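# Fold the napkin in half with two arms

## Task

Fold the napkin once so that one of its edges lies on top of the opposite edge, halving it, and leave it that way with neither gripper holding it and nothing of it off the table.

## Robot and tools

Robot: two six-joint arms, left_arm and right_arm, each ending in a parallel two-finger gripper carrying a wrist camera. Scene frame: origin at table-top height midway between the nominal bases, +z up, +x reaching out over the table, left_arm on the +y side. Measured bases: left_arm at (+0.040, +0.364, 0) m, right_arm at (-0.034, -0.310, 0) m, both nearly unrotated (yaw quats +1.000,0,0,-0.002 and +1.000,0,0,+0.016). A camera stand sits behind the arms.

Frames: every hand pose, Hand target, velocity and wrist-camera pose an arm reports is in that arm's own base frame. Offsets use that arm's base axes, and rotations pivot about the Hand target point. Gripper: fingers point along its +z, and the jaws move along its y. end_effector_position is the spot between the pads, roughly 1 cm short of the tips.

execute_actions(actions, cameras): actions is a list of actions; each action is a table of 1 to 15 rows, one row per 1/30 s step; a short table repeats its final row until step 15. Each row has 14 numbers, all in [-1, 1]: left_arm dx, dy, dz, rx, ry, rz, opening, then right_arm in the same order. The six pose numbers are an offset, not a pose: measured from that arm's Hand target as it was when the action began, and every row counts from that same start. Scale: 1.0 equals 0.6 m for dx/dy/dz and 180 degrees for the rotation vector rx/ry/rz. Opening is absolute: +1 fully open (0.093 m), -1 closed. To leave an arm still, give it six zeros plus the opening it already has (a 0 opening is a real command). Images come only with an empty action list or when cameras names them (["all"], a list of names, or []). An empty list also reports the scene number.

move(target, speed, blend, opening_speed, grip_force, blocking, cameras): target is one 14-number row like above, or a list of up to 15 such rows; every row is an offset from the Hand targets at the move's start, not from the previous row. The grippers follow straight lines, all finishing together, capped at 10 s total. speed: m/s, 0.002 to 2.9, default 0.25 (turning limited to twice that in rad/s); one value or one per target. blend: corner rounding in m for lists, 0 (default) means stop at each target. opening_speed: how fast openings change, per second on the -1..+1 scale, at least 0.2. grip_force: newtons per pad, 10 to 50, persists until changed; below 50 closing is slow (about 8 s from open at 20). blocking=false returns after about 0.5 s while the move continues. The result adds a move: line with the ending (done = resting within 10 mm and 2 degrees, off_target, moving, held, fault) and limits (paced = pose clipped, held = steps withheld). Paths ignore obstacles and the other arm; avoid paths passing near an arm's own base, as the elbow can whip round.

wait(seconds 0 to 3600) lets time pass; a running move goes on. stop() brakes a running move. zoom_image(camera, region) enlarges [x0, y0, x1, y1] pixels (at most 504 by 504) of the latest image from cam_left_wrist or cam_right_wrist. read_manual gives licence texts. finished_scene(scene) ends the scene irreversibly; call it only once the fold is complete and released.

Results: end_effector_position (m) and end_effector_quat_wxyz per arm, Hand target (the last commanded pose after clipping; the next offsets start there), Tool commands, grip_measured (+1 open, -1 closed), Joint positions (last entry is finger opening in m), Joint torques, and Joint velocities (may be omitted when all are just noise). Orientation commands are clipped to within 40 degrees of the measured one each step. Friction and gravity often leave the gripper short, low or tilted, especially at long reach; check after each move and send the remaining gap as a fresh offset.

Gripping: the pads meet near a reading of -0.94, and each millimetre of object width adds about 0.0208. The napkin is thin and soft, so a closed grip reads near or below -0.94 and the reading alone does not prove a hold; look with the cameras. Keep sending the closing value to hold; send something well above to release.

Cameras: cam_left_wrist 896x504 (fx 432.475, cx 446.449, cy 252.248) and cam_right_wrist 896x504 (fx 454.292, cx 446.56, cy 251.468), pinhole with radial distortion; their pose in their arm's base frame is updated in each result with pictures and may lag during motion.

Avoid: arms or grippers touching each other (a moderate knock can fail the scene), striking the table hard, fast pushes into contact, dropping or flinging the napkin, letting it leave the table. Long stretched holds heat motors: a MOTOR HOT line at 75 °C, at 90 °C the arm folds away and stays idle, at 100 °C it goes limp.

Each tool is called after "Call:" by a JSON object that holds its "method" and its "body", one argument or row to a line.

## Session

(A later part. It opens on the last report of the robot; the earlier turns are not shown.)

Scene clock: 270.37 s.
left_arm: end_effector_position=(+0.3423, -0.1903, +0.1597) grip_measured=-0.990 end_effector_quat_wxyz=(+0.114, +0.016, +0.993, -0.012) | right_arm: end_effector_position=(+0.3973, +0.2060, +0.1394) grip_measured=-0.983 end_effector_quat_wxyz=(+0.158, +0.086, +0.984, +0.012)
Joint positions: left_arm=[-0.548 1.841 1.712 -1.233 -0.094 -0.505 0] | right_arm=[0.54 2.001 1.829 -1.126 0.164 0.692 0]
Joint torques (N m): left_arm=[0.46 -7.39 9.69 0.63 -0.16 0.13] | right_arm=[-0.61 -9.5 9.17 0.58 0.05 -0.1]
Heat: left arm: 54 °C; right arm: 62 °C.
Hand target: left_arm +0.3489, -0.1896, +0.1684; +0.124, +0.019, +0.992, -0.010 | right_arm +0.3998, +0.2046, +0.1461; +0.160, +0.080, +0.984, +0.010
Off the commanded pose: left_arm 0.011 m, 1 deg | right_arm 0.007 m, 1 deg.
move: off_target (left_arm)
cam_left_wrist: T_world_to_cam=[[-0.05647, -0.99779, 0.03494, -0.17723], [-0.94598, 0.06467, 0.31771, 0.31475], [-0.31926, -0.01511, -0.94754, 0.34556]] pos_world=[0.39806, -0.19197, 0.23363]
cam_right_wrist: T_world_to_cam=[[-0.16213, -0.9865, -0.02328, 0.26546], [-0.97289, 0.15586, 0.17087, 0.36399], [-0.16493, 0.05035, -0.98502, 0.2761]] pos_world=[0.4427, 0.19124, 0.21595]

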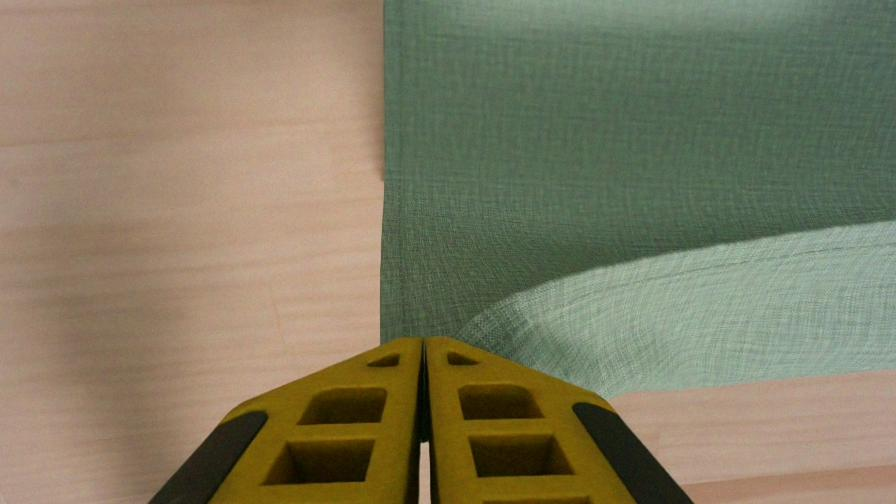

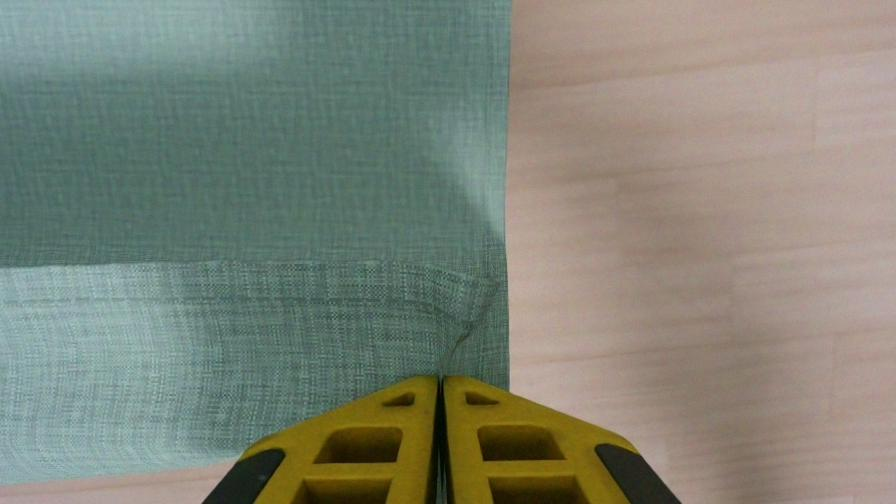

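Call:
{"method": "move", "body": {
  "target": [
    [0.1115, -0.0087, -0.0315, 0, 0, 0, -1, 0.091, -0.0133, -0.027, 0, 0, 0, -1],
    [0.1927, -0.0173, -0.094, 0, 0, 0, -1, 0.1582, -0.0228, -0.0765, 0, 0, 0, -1],
    [0.2337, -0.0215, -0.1655, 0, 0, 0, -1, 0.1922, -0.0277, -0.1343, 0, 0, 0, -1]
  ],
  "speed": 0.1,
  "blend": [0.02, 0.02, 0],
  "cameras": ["all"]
}}

Scene clock: 275.67 s.
left_arm: end_effector_position=(+0.4715, -0.1994, +0.0600) grip_measured=-0.990 end_effector_quat_wxyz=(+0.095, +0.019, +0.995, +0.005) | right_arm: end_effector_position=(+0.5005, +0.1854, +0.0551) grip_measured=-0.983 end_effector_quat_wxyz=(+0.135, +0.083, +0.987, -0.006)
Joint positions: left_arm=[-0.428 2.422 2.224 -1.202 -0.085 -0.382 0] | right_arm=[0.397 2.458 2.254 -1.13 0.134 0.549 0]
Joint torques (N m): left_arm=[0.59 -11.62 9.62 1.15 0.07 0.13] | right_arm=[-0.88 -12.92 8.99 1.12 -0.09 -0.1]
Heat: left arm: 52 °C; right arm: 61 °C.
Hand target: left_arm +0.4891, -0.2025, +0.0691; +0.124, +0.019, +0.992, -0.010 | right_arm +0.5151, +0.1880, +0.0655; +0.160, +0.080, +0.984, +0.010
Off the commanded pose: left_arm 0.020 m, 4 deg | right_arm 0.018 m, 3 deg.
move: off_target (left_arm, right_arm)
cam_left_wrist: T_world_to_cam=[[-0.05795, -0.99832, 0.00167, -0.17308], [-0.93347, 0.05478, 0.35445, 0.4591], [-0.35394, 0.01898, -0.93507, 0.31466]] pos_world=[0.5299, -0.20391, 0.13179]
cam_right_wrist: T_world_to_cam=[[-0.16098, -0.98681, 0.01681, 0.25723], [-0.96385, 0.16085, 0.21241, 0.47434], [-0.21231, 0.01799, -0.97704, 0.24047]] pos_world=[0.54966, 0.17321, 0.12988]

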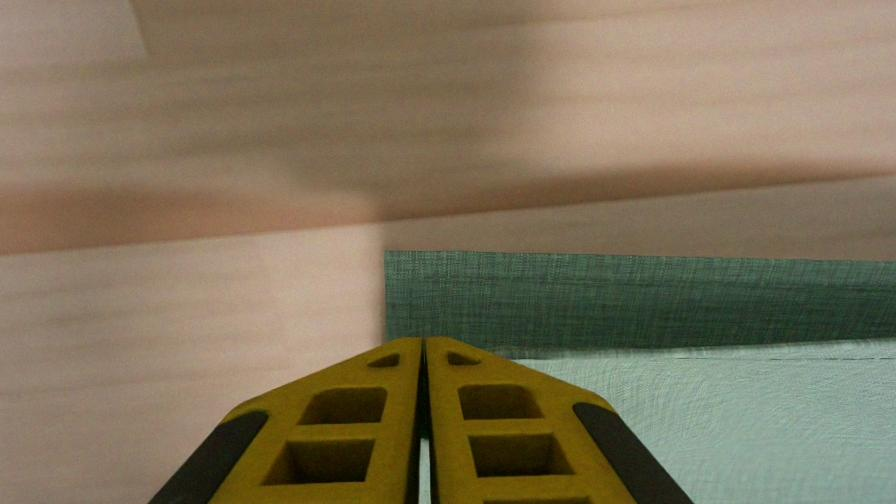

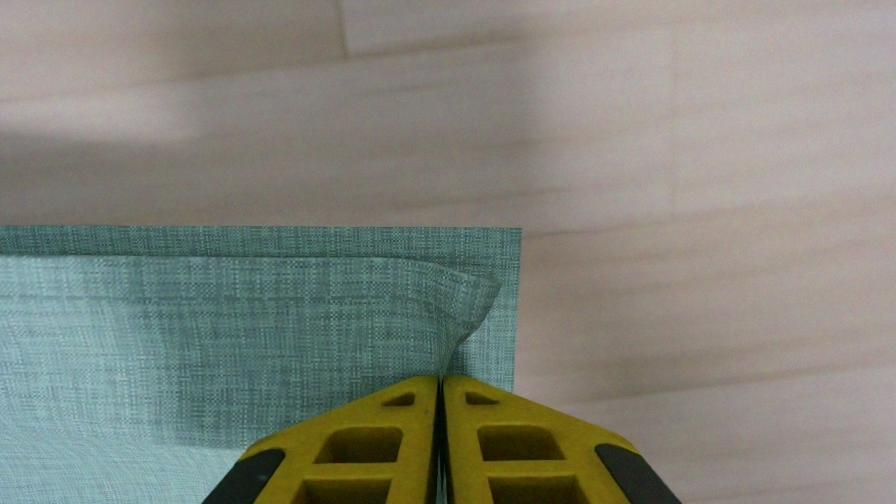

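Call:
{"method": "move", "body": {
  "target": [-0.0133, -0.0008, -0.0667, 0, 0, 0, -1, -0.0133, 0.0008, -0.05, 0, 0, 0, -1],
  "speed": 0.06,
  "cameras": ["all"]
}}

Scene clock: 281.43 s.
left_arm: end_effector_position=(+0.4718, -0.1996, +0.0175) grip_measured=-0.990 end_effector_quat_wxyz=(+0.099, +0.019, +0.995, +0.003) | right_arm: end_effector_position=(+0.4972, +0.1857, +0.0210) grip_measured=-0.983 end_effector_quat_wxyz=(+0.133, +0.082, +0.988, -0.007)
Joint positions: left_arm=[-0.428 2.422 2.054 -1.023 -0.085 -0.382 0] | right_arm=[0.4 2.454 2.112 -0.997 0.134 0.549 0]
Joint torques (N m): left_arm=[-0.14 -14.48 5.79 1.19 0.06 0.05] | right_arm=[-0.2 -15.8 5.19 1.24 -0.07 -0.02]
Heat: left arm: 53 °C; right arm: 61 °C.
Hand target: left_arm +0.4811, -0.2029, +0.0291; +0.124, +0.019, +0.992, -0.010 | right_arm +0.5071, +0.1885, +0.0355; +0.160, +0.080, +0.984, +0.010
Off the commanded pose: left_arm 0.015 m, 3 deg | right_arm 0.018 m, 4 deg.
move: off_target (left_arm, right_arm)
cam_left_wrist: T_world_to_cam=[[-0.05801, -0.9983, 0.00495, -0.17317], [-0.93641, 0.05613, 0.34639, 0.47631], [-0.34608, 0.01546, -0.93808, 0.27072]] pos_world=[0.52967, -0.2038, 0.08982]
cam_right_wrist: T_world_to_cam=[[-0.15791, -0.98726, 0.01935, 0.25607], [-0.96342, 0.15834, 0.21624, 0.47847], [-0.21654, 0.01551, -0.97615, 0.20899]] pos_world=[0.54666, 0.17381, 0.09558]

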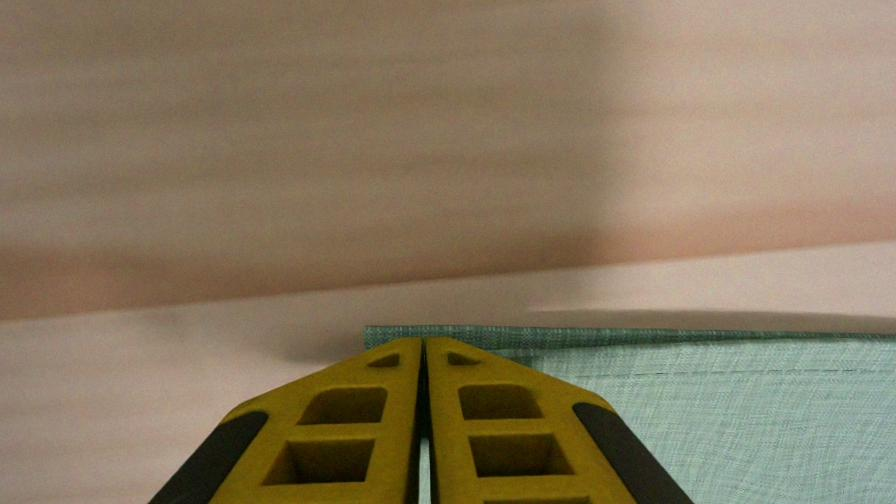

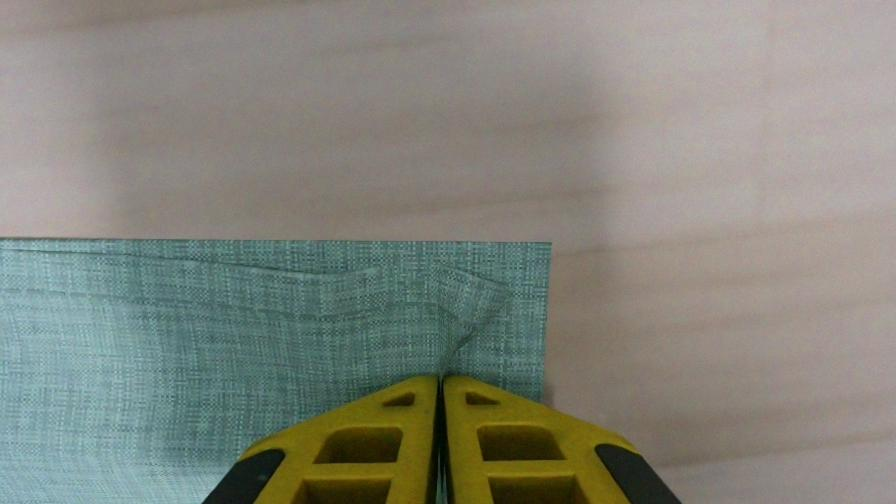

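Call:
{"method": "move", "body": {
  "target": [0, 0, 0, 0, 0, 0, -0.3, 0, 0, 0, 0, 0, 0, -0.3],
  "opening_speed": 0.3,
  "cameras": ["all"]
}}

Scene clock: 285.73 s.
left_arm: end_effector_position=(+0.4718, -0.1996, +0.0175) grip_measured=-0.302 end_effector_quat_wxyz=(+0.099, +0.019, +0.995, +0.003) | right_arm: end_effector_position=(+0.5013, +0.1807, +0.0212) grip_measured=-0.303 end_effector_quat_wxyz=(+0.138, +0.087, +0.987, -0.007)
Joint positions: left_arm=[-0.428 2.422 2.054 -1.023 -0.085 -0.382 0.031] | right_arm=[0.389 2.454 2.11 -0.986 0.138 0.549 0.031]
Joint torques (N m): left_arm=[-0.16 -14.48 5.79 1.18 0.06 0.05] | right_arm=[-0.2 -15.83 5.3 1.15 -0.07 -0.02]
Heat: left arm: 53 °C; right arm: 60 °C.
Hand target: left_arm +0.4811, -0.2029, +0.0291; +0.124, +0.019, +0.992, -0.010 | right_arm +0.5071, +0.1885, +0.0355; +0.160, +0.080, +0.984, +0.010
Off the commanded pose: left_arm 0.015 m, 3 deg | right_arm 0.017 m, 3 deg.
move: done
cam_left_wrist: T_world_to_cam=[[-0.05801, -0.9983, 0.00495, -0.17317], [-0.93641, 0.05613, 0.34639, 0.47631], [-0.34608, 0.01546, -0.93808, 0.27072]] pos_world=[0.52967, -0.2038, 0.08982]
cam_right_wrist: T_world_to_cam=[[-0.16936, -0.98541, 0.01695, 0.25726], [-0.96358, 0.16917, 0.2071, 0.48142], [-0.20694, 0.01874, -0.97817, 0.2048]] pos_world=[0.54984, 0.16822, 0.09627]

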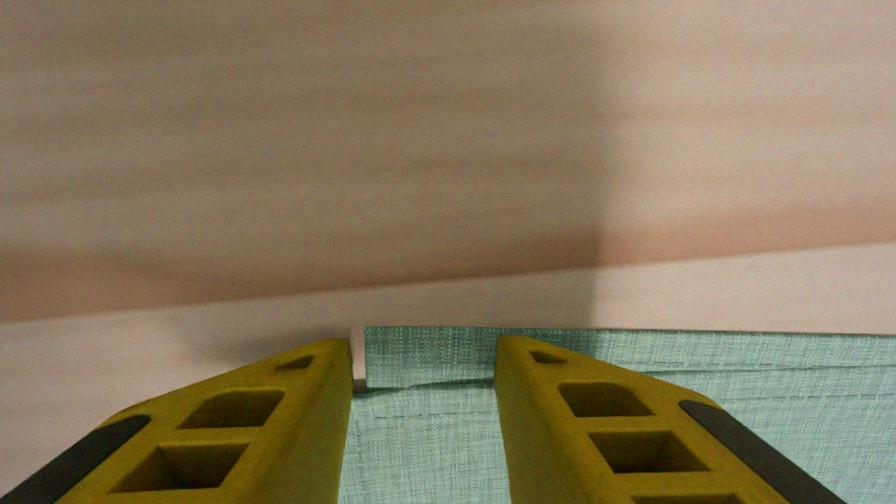

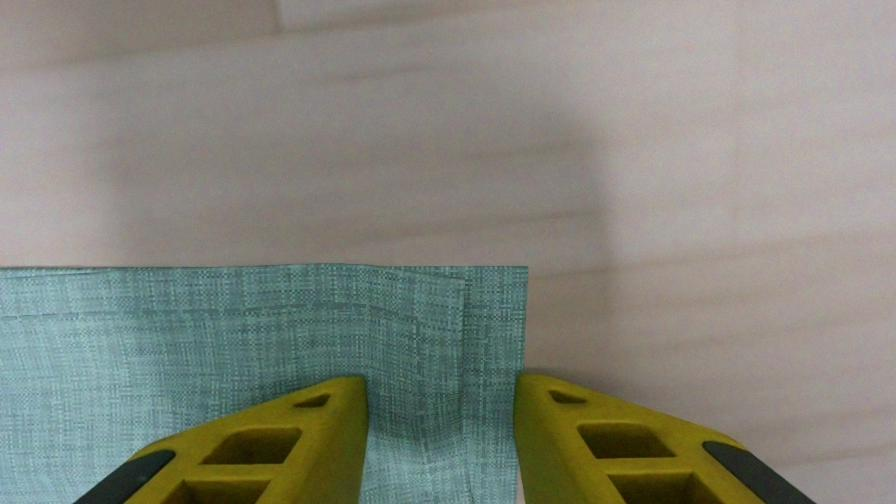

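Call:
{"method": "move", "body": {
  "target": [
    [0, 0, 0.1, 0, 0, 0, -0.3, 0, 0, 0.1, 0, 0, 0, -0.3],
    [-0.1, 0, 0.2, 0, 0, 0, -0.3, -0.1, 0, 0.2, 0, 0, 0, -0.3]
  ],
  "speed": 0.12,
  "blend": [0.01, 0],
  "cameras": ["all"]
}}

Scene clock: 290.33 s.
left_arm: end_effector_position=(+0.4274, -0.2049, +0.1260) grip_measured=-0.302 end_effector_quat_wxyz=(+0.107, +0.025, +0.994, -0.005) | right_arm: end_effector_position=(+0.4542, +0.1900, +0.1381) grip_measured=-0.303 end_effector_quat_wxyz=(+0.151, +0.072, +0.986, +0.008)
Joint positions: left_arm=[-0.477 2.207 2.115 -1.282 -0.085 -0.419 0.031] | right_arm=[0.441 2.216 2.158 -1.239 0.133 0.569 0.031]
Joint torques (N m): left_arm=[-0.12 -16.24 5.42 0.61 -0.1 -0.07] | right_arm=[-0.08 -15.24 5.91 0.59 0.08 0.24]
Heat: left arm: 54 °C; right arm: 61 °C.
Hand target: left_arm +0.4211, -0.2029, +0.1491; +0.124, +0.019, +0.992, -0.010 | right_arm +0.4471, +0.1885, +0.1555; +0.160, +0.080, +0.984, +0.010
Off the commanded pose: left_arm 0.024 m, 2 deg | right_arm 0.019 m, 1 deg.
move: off_target (left_arm, right_arm)
cam_left_wrist: T_world_to_cam=[[-0.07121, -0.99728, 0.01896, -0.17741], [-0.94064, 0.07347, 0.33137, 0.40467], [-0.33186, 0.00576, -0.94331, 0.34984]] pos_world=[0.48411, -0.20868, 0.19928]
cam_right_wrist: T_world_to_cam=[[-0.13563, -0.99071, -0.00979, 0.24582], [-0.97422, 0.13156, 0.18329, 0.42562], [-0.1803, 0.0344, -0.98301, 0.2948]] pos_world=[0.50114, 0.1774, 0.21419]

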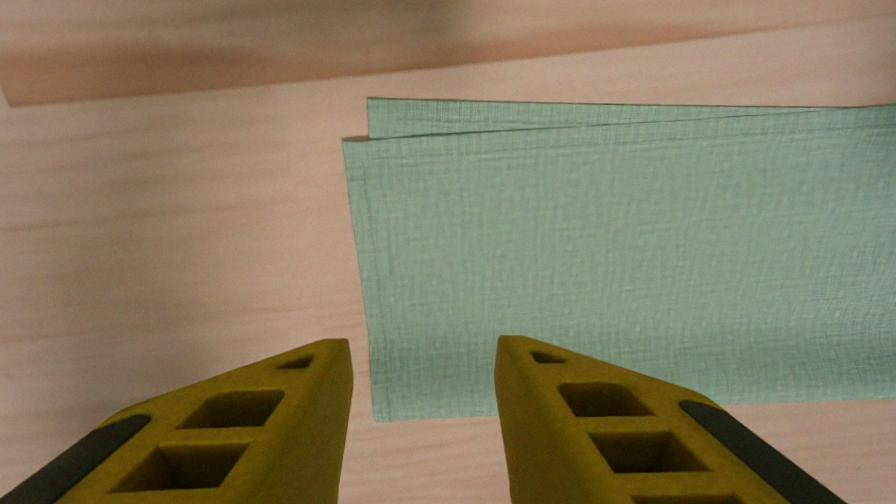

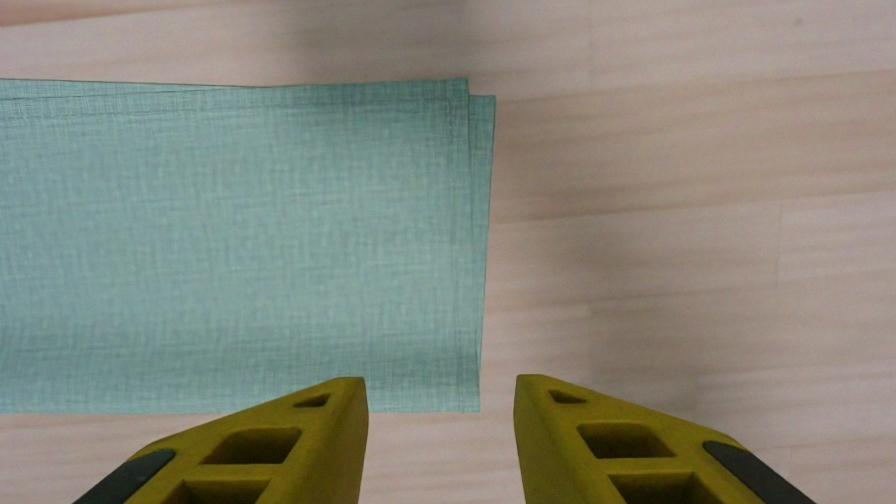

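Call:
{"method": "move", "body": {
  "target": [
    [0, 0, 0, 0, 0, 0, -0.3, 0.1307, 0.0558, -0.1725, 0, 0, 0, -1],
    [0, 0, 0, 0, 0, 0, -0.3, 0.1375, 0.0327, -0.1825, 0, 0, 0, -1]
  ],
  "speed": [0.15, 0.05],
  "cameras": ["all"]
}}

Scene clock: 303.63 s.
left_arm: end_effector_position=(+0.4270, -0.2055, +0.1260) grip_measured=-0.302 end_effector_quat_wxyz=(+0.107, +0.026, +0.994, -0.005) | right_arm: end_effector_position=(+0.5201, +0.2050, +0.0317) grip_measured=-0.983 end_effector_quat_wxyz=(+0.134, +0.084, +0.987, -0.003)
Joint positions: left_arm=[-0.479 2.207 2.115 -1.282 -0.085 -0.419 0.031] | right_arm=[0.415 2.641 2.503 -1.198 0.133 0.569 0]
Joint torques (N m): left_arm=[-0.12 -16.24 5.42 0.61 -0.1 -0.07] | right_arm=[-0.31 -16.13 5.9 1.15 -0.01 -0.08]
Heat: left arm: 55 °C; right arm: 65 °C.
Hand target: left_arm +0.4211, -0.2029, +0.1491; +0.124, +0.019, +0.992, -0.010 | right_arm +0.5296, +0.2081, +0.0460; +0.160, +0.080, +0.984, +0.010
Off the commanded pose: left_arm 0.024 m, 2 deg | right_arm 0.017 m, 3 deg.
move: off_target (right_arm)
cam_left_wrist: T_world_to_cam=[[-0.07273, -0.99717, 0.01889, -0.17747], [-0.94051, 0.07488, 0.33142, 0.40457], [-0.33189, 0.00634, -0.9433, 0.34984]] pos_world=[0.48371, -0.20949, 0.19928]
cam_right_wrist: T_world_to_cam=[[-0.16142, -0.98682, 0.01107, 0.28061], [-0.96347, 0.16001, 0.21477, 0.49495], [-0.21371, 0.024, -0.9766, 0.22084]] pos_world=[0.56935, 0.19242, 0.10626]

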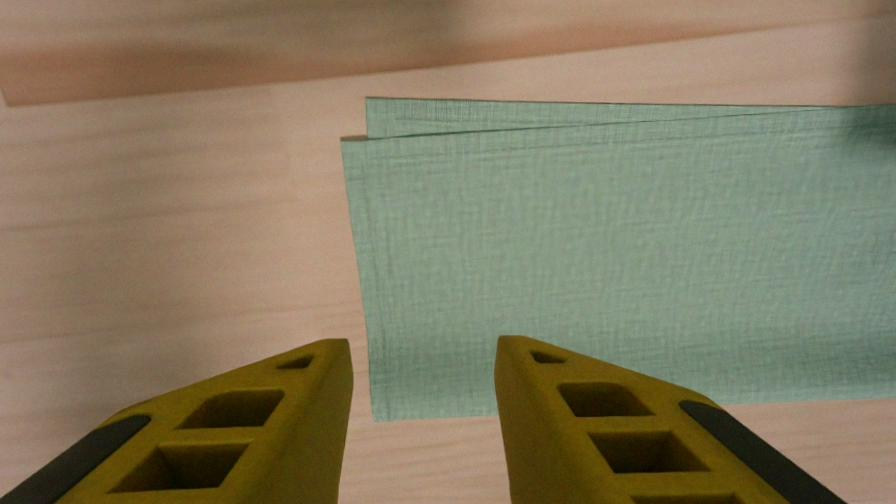

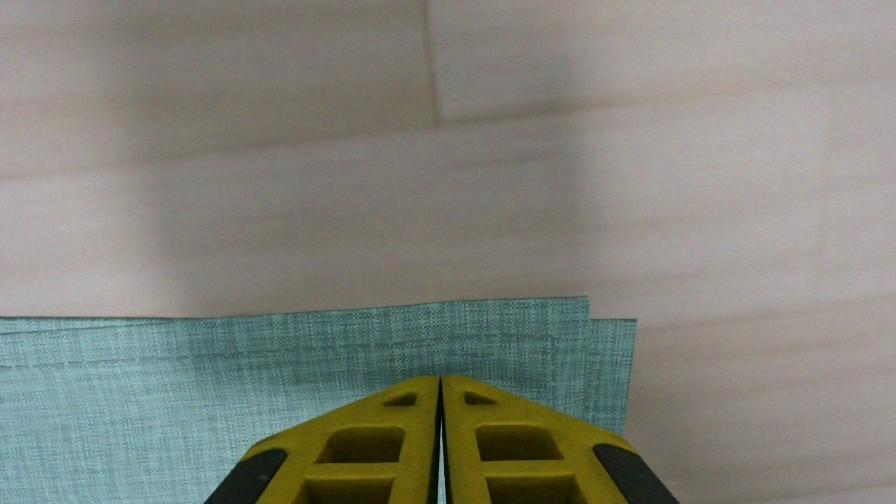

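Call:
{"method": "move", "body": {
  "target": [0, 0, 0, 0, 0, 0, -0.3, 0, 0, -0.0275, 0, 0, 0, -1],
  "speed": 0.04
}}

Scene clock: 305.53 s.
left_arm: end_effector_position=(+0.4270, -0.2055, +0.1260) grip_measured=-0.302 end_effector_quat_wxyz=(+0.107, +0.026, +0.994, -0.005) | right_arm: end_effector_position=(+0.5202, +0.2048, +0.0208) grip_measured=-0.984 end_effector_quat_wxyz=(+0.136, +0.084, +0.987, -0.003)
Joint positions: left_arm=[-0.479 2.207 2.115 -1.282 -0.085 -0.419 0.031] | right_arm=[0.415 2.627 2.432 -1.138 0.134 0.569 0]
Joint torques (N m): left_arm=[-0.12 -16.25 5.41 0.61 -0.1 -0.07] | right_arm=[-0.38 -15.71 4.71 1.32 -0.01 -0.08]
Heat: left arm: 55 °C; right arm: 66 °C.
Hand target: left_arm +0.4211, -0.2029, +0.1491; +0.124, +0.019, +0.992, -0.010 | right_arm +0.5296, +0.2081, +0.0295; +0.160, +0.080, +0.984, +0.010
Off the commanded pose: left_arm 0.024 m, 2 deg | right_arm 0.013 m, 3 deg.
move: off_target (right_arm)

Call:
{"method": "move", "body": {
  "target": [0, 0, 0, 0, 0, 0, -0.3, -0.0125, -0.0275, 0.0033, 0.0023, 0.0137, 0, -1],
  "speed": 0.03,
  "cameras": ["all"]
}}

Scene clock: 307.23 s.
left_arm: end_effector_position=(+0.4270, -0.2055, +0.1260) grip_measured=-0.302 end_effector_quat_wxyz=(+0.107, +0.026, +0.994, -0.005) | right_arm: end_effector_position=(+0.5197, +0.1999, +0.0210) grip_measured=-0.984 end_effector_quat_wxyz=(+0.132, +0.083, +0.988, +0.010)
Joint positions: left_arm=[-0.479 2.207 2.115 -1.282 -0.085 -0.419 0.031] | right_arm=[0.399 2.598 2.379 -1.107 0.104 0.552 0]
Joint torques (N m): left_arm=[-0.13 -16.25 5.42 0.61 -0.1 -0.07] | right_arm=[-1.4 -16.39 4.75 0.81 -0.04 -0.11]
Heat: left arm: 55 °C; right arm: 66 °C.
Hand target: left_arm +0.4211, -0.2029, +0.1491; +0.124, +0.019, +0.992, -0.010 | right_arm +0.5221, +0.1916, +0.0315; +0.139, +0.080, +0.987, +0.012
Off the commanded pose: left_arm 0.024 m, 2 deg | right_arm 0.014 m, 1 deg.
move: off_target (right_arm)
cam_left_wrist: T_world_to_cam=[[-0.07273, -0.99717, 0.01889, -0.17747], [-0.94051, 0.07488, 0.33142, 0.40457], [-0.33189, 0.00634, -0.9433, 0.34984]] pos_world=[0.48371, -0.20949, 0.19928]
cam_right_wrist: T_world_to_cam=[[-0.15517, -0.9878, -0.01331, 0.27305], [-0.9638, 0.14842, 0.22148, 0.49993], [-0.21681, 0.04719, -0.97507, 0.20738]] pos_world=[0.56917, 0.18573, 0.09511]

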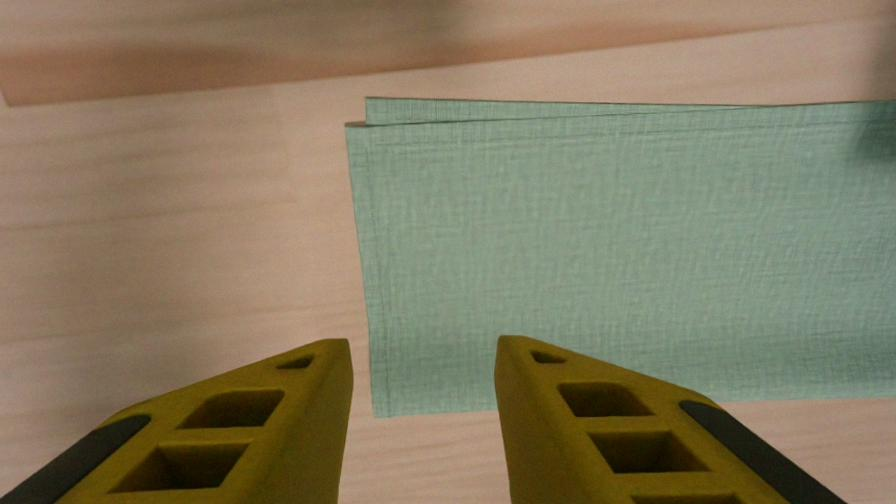

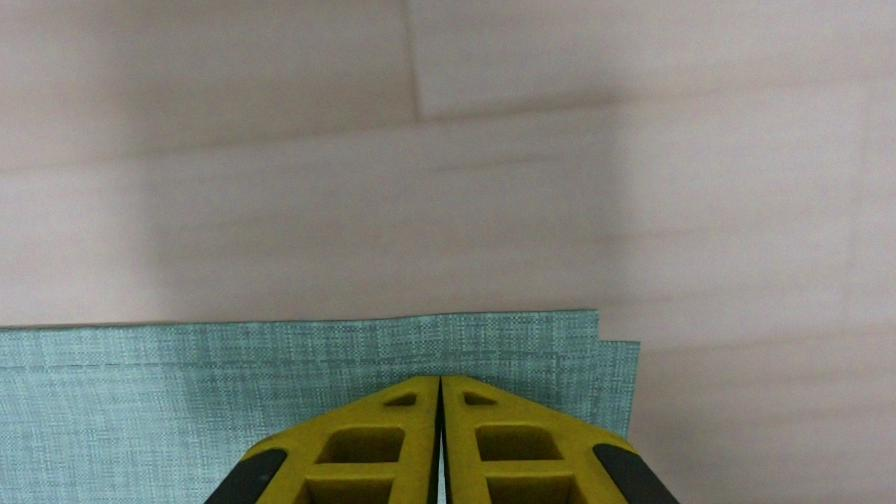

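Call:
{"method": "move", "body": {
  "target": [0, 0, 0, 0, 0, 0, -0.3, -0.0167, -0.02, -0.0033, 0, 0, 0, -1],
  "speed": 0.03,
  "cameras": ["all"]
}}

Scene clock: 309.80 s.
left_arm: end_effector_position=(+0.4270, -0.2055, +0.1260) grip_measured=-0.302 end_effector_quat_wxyz=(+0.107, +0.026, +0.994, -0.005) | right_arm: end_effector_position=(+0.5110, +0.1875, +0.0210) grip_measured=-0.984 end_effector_quat_wxyz=(+0.134, +0.083, +0.987, +0.010)
Joint positions: left_arm=[-0.479 2.207 2.115 -1.282 -0.085 -0.419 0.031] | right_arm=[0.383 2.506 2.205 -1.02 0.102 0.537 0]
Joint torques (N m): left_arm=[-0.13 -16.24 5.41 0.61 -0.1 -0.07] | right_arm=[-1.26 -15.76 4.71 0.81 -0.06 -0.11]
Heat: left arm: 55 °C; right arm: 67 °C.
Hand target: left_arm +0.4211, -0.2029, +0.1491; +0.124, +0.019, +0.992, -0.010 | right_arm +0.5121, +0.1796, +0.0295; +0.139, +0.080, +0.987, +0.012
Off the commanded pose: left_arm 0.024 m, 2 deg | right_arm 0.012 m, 1 deg.
move: off_target (right_arm)
cam_left_wrist: T_world_to_cam=[[-0.07273, -0.99717, 0.01889, -0.17747], [-0.94051, 0.07488, 0.33142, 0.40457], [-0.33189, 0.00634, -0.9433, 0.34984]] pos_world=[0.48371, -0.20949, 0.19928]
cam_right_wrist: T_world_to_cam=[[-0.15531, -0.98777, -0.01374, 0.25943], [-0.96487, 0.1487, 0.2166, 0.49407], [-0.21191, 0.04689, -0.97616, 0.20371]] pos_world=[0.56017, 0.17323, 0.09541]

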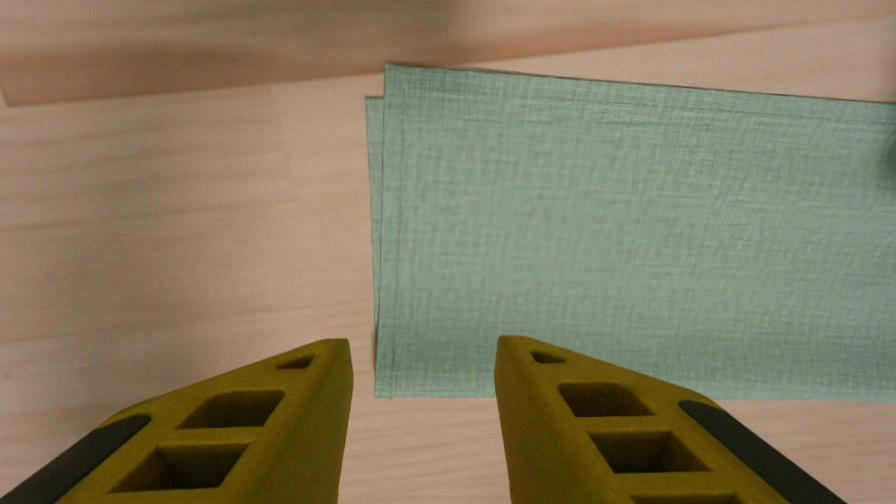

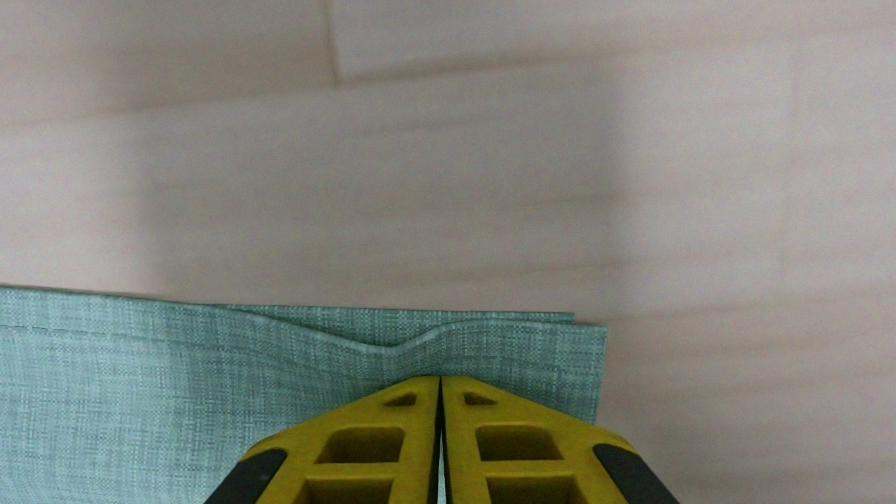

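Call:
{"method": "move", "body": {
  "target": [0, 0, 0, 0, 0, 0, -0.3, -0.0095, 0.0258, 0, 0, 0, 0, -1],
  "speed": 0.03,
  "cameras": ["all"]
}}

Scene clock: 312.30 s.
left_arm: end_effector_position=(+0.4270, -0.2055, +0.1260) grip_measured=-0.302 end_effector_quat_wxyz=(+0.107, +0.026, +0.994, -0.005) | right_arm: end_effector_position=(+0.5107, +0.1884, +0.0212) grip_measured=-0.984 end_effector_quat_wxyz=(+0.136, +0.081, +0.987, +0.006)
Joint positions: left_arm=[-0.479 2.207 2.115 -1.282 -0.085 -0.419 0.031] | right_arm=[0.388 2.506 2.205 -1.02 0.111 0.537 0]
Joint torques (N m): left_arm=[-0.13 -16.24 5.44 0.61 -0.1 -0.07] | right_arm=[0.58 -15.43 5.34 0.74 0 0.22]
Heat: left arm: 55 °C; right arm: 67 °C.
Hand target: left_arm +0.4211, -0.2029, +0.1491; +0.124, +0.019, +0.992, -0.010 | right_arm +0.5064, +0.1951, +0.0295; +0.139, +0.080, +0.987, +0.012
Off the commanded pose: left_arm 0.024 m, 2 deg | right_arm 0.011 m, 1 deg.
move: off_target (right_arm)
cam_left_wrist: T_world_to_cam=[[-0.07273, -0.99717, 0.01889, -0.17747], [-0.94051, 0.07488, 0.33142, 0.40457], [-0.33189, 0.00634, -0.9433, 0.34984]] pos_world=[0.48371, -0.20949, 0.19928]
cam_right_wrist: T_world_to_cam=[[-0.15297, -0.98821, -0.00604, 0.25904], [-0.96593, 0.14822, 0.21213, 0.49426], [-0.20874, 0.03828, -0.97722, 0.20375]] pos_world=[0.55958, 0.17492, 0.09582]

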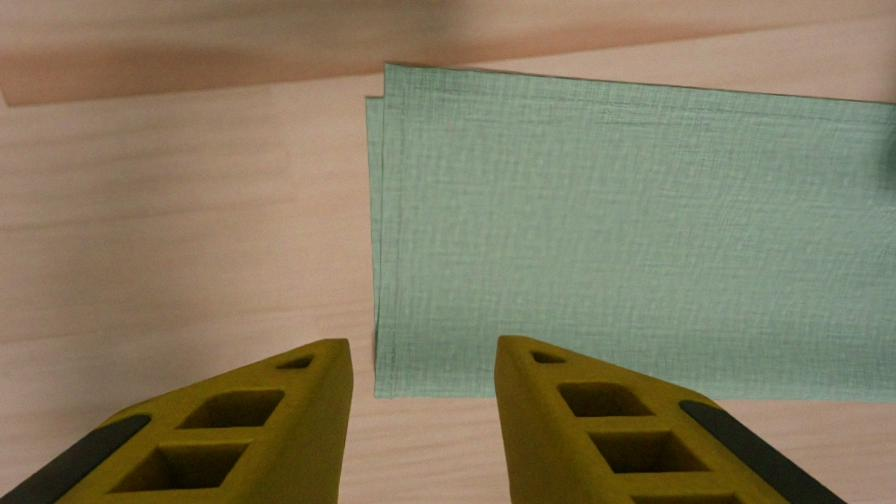

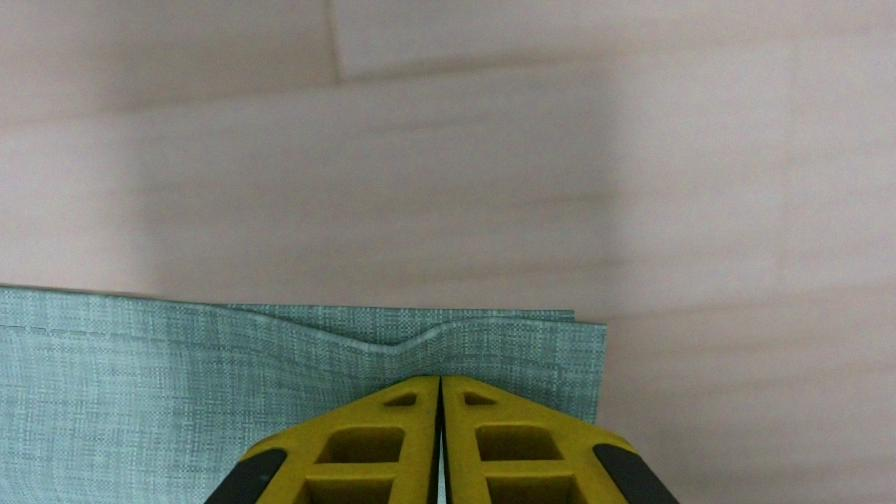

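Call:
{"method": "move", "body": {
  "target": [0, 0, 0, 0, 0, 0, -0.3, -0.0066, 0.018, 0, 0, 0, 0, -1],
  "speed": 0.03,
  "cameras": ["all"]
}}

Scene clock: 313.50 s.
left_arm: end_effector_position=(+0.4270, -0.2055, +0.1260) grip_measured=-0.302 end_effector_quat_wxyz=(+0.107, +0.026, +0.994, -0.005) | right_arm: end_effector_position=(+0.5072, +0.1976, +0.0214) grip_measured=-0.984 end_effector_quat_wxyz=(+0.139, +0.078, +0.987, +0.004)
Joint positions: left_arm=[-0.479 2.207 2.115 -1.282 -0.085 -0.419 0.031] | right_arm=[0.409 2.506 2.205 -1.02 0.122 0.551 0]
Joint torques (N m): left_arm=[-0.12 -16.24 5.41 0.61 -0.1 -0.07] | right_arm=[0.51 -15.01 6.16 0.67 -0.04 0.24]
Heat: left arm: 55 °C; right arm: 67 °C.
Hand target: left_arm +0.4211, -0.2029, +0.1491; +0.124, +0.019, +0.992, -0.010 | right_arm +0.5024, +0.2059, +0.0295; +0.139, +0.080, +0.987, +0.012
Off the commanded pose: left_arm 0.024 m, 2 deg | right_arm 0.012 m, 1 deg.
move: off_target (right_arm)
cam_left_wrist: T_world_to_cam=[[-0.07273, -0.99717, 0.01889, -0.17747], [-0.94051, 0.07488, 0.33142, 0.40457], [-0.33189, 0.00634, -0.9433, 0.34984]] pos_world=[0.48371, -0.20949, 0.19928]
cam_right_wrist: T_world_to_cam=[[-0.14747, -0.98907, -0.00099, 0.26496], [-0.96764, 0.14407, 0.20714, 0.49131], [-0.20474, 0.03151, -0.97831, 0.20223]] pos_world=[0.55589, 0.18491, 0.09633]

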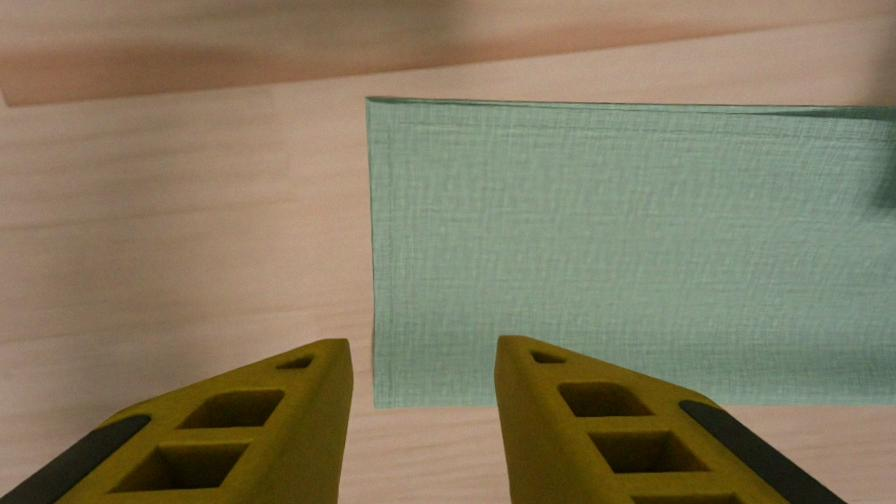

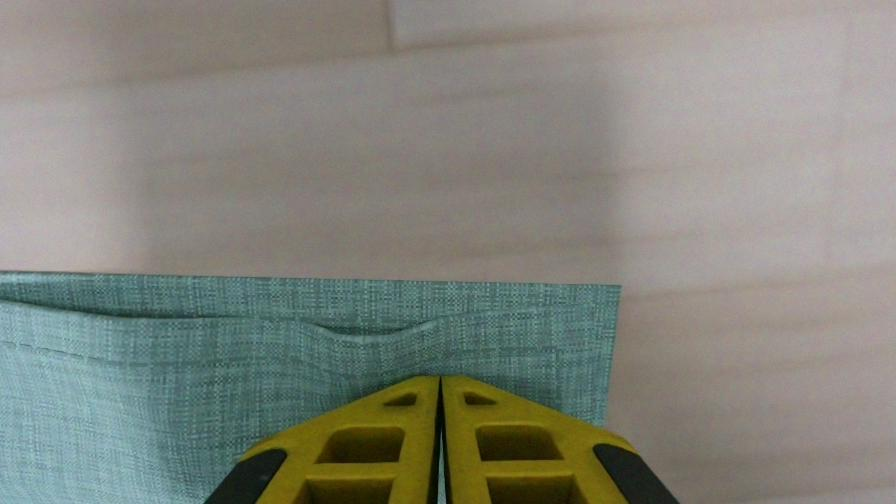

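Call:
{"method": "zoom_image", "body": {
  "camera": "cam_right_wrist",
  "region": [280, 250, 660, 450]
}}

Call:
{"method": "zoom_image", "body": {
  "camera": "cam_left_wrist",
  "region": [340, 70, 640, 220]
}}

Scaled by 1.326 from the camera's image (finer frame: 1280x720).

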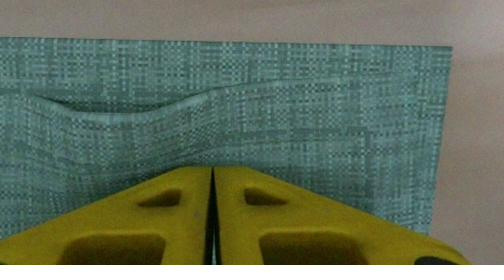

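Scaled by 1.680 from the camera's image (finer frame: 1280x720).

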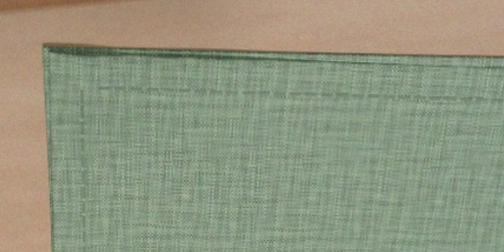

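Call:
{"method": "move", "body": {
  "target": [
    [0, 0, 0, 0, 0, 0, -0.3, 0, 0, 0.0667, 0, 0, 0, -1],
    [0, 0, 0, 0, 0, 0, -0.3, -0.0833, 0, 0.1667, 0, 0, 0, -1]
  ],
  "speed": [0.05, 0.12],
  "cameras": ["all"]
}}

Scene clock: 318.07 s.
left_arm: end_effector_position=(+0.4270, -0.2055, +0.1260) grip_measured=-0.302 end_effector_quat_wxyz=(+0.107, +0.026, +0.994, -0.005) | right_arm: end_effector_position=(+0.4582, +0.2072, +0.1110) grip_measured=-0.984 end_effector_quat_wxyz=(+0.128, +0.073, +0.989, +0.009)
Joint positions: left_arm=[-0.479 2.207 2.115 -1.282 -0.085 -0.419 0.031] | right_arm=[0.463 2.308 2.214 -1.245 0.115 0.597 0]
Joint torques (N m): left_arm=[-0.12 -16.24 5.41 0.61 -0.1 -0.07] | right_arm=[-0.02 -15.79 5.87 0.52 0.07 0.24]
Heat: left arm: 56 °C; right arm: 67 °C.
Hand target: left_arm +0.4211, -0.2029, +0.1491; +0.124, +0.019, +0.992, -0.010 | right_arm +0.4525, +0.2059, +0.1295; +0.139, +0.080, +0.987, +0.012
Off the commanded pose: left_arm 0.024 m, 2 deg | right_arm 0.019 m, 1 deg.
move: off_target (right_arm)
cam_left_wrist: T_world_to_cam=[[-0.07273, -0.99717, 0.01889, -0.17747], [-0.94051, 0.07488, 0.33142, 0.40457], [-0.33189, 0.00634, -0.9433, 0.34984]] pos_world=[0.48371, -0.20949, 0.19928]
cam_right_wrist: T_world_to_cam=[[-0.13658, -0.99059, -0.00925, 0.26343], [-0.96493, 0.13092, 0.22754, 0.42312], [-0.22419, 0.04, -0.97372, 0.28608]] pos_world=[0.5084, 0.19411, 0.18473]

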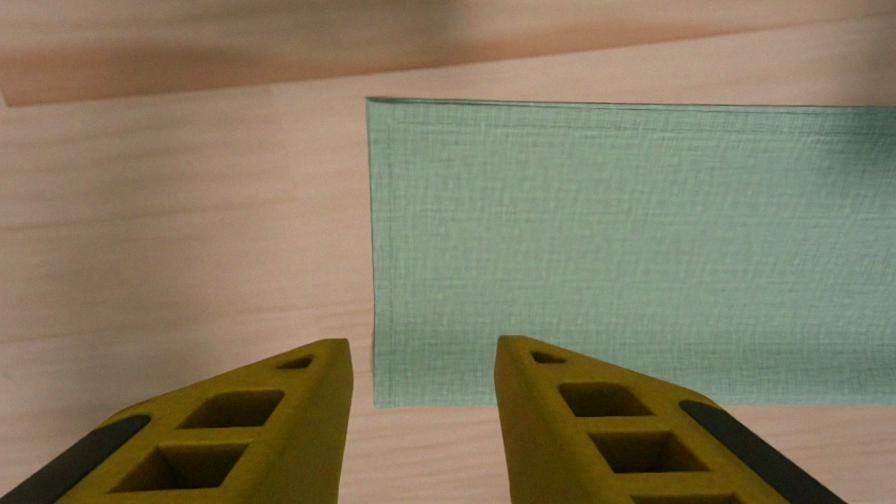

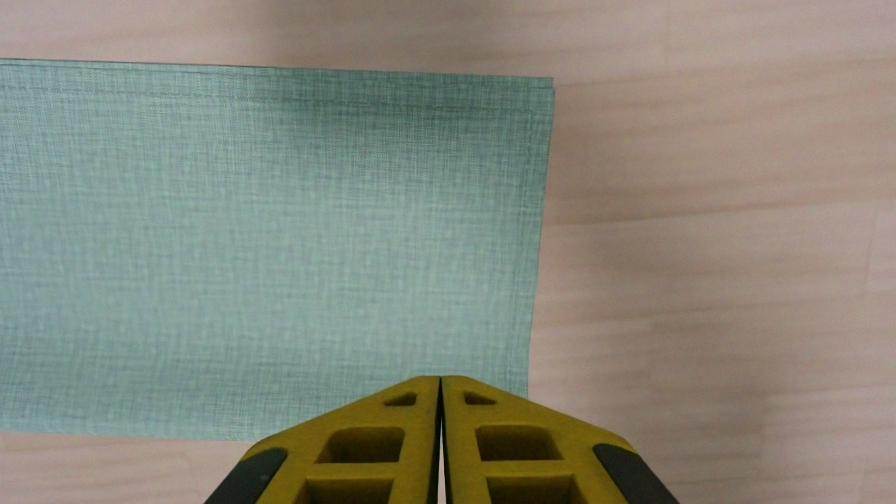

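Call:
{"method": "zoom_image", "body": {
  "camera": "cam_right_wrist",
  "region": [420, 50, 580, 150]
}}

Call:
{"method": "zoom_image", "body": {
  "camera": "cam_left_wrist",
  "region": [350, 80, 500, 180]
}}

Call:
{"method": "zoom_image", "body": {
  "camera": "cam_left_wrist",
  "region": [560, 70, 896, 250]
}}

Call:
{"method": "zoom_image", "body": {
  "camera": "cam_right_wrist",
  "region": [0, 30, 320, 200]
}}

Scaled by 3.150 from the camera's image (finer frame: 1280x720).

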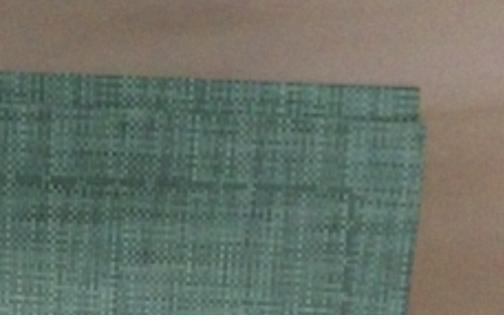

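Scaled by 3.360 from the camera's image (finer frame: 1280x720).

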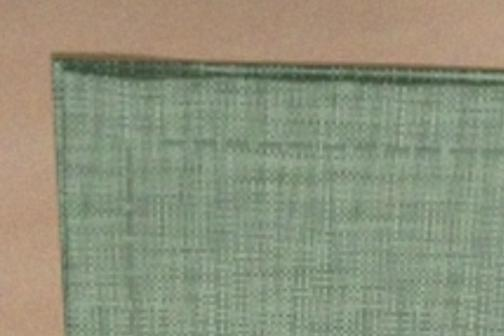

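Scaled by 1.500 from the camera's image (finer frame: 1280x720).

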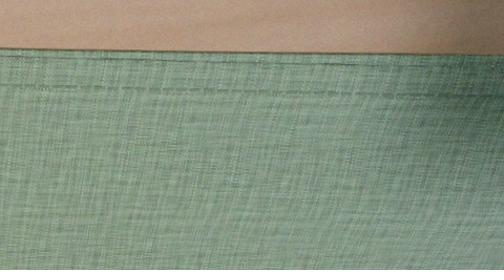

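Scaled by 1.575 from the camera's image (finer frame: 1280x720).

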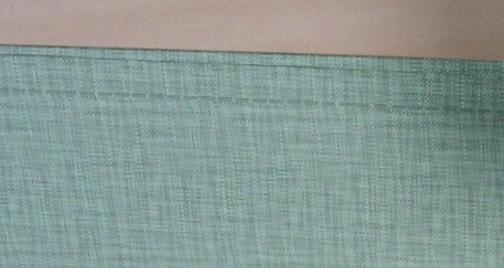

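Call:
{"method": "finished_scene", "body": {
  "scene": 2
}}

The scene is finished: the task was done.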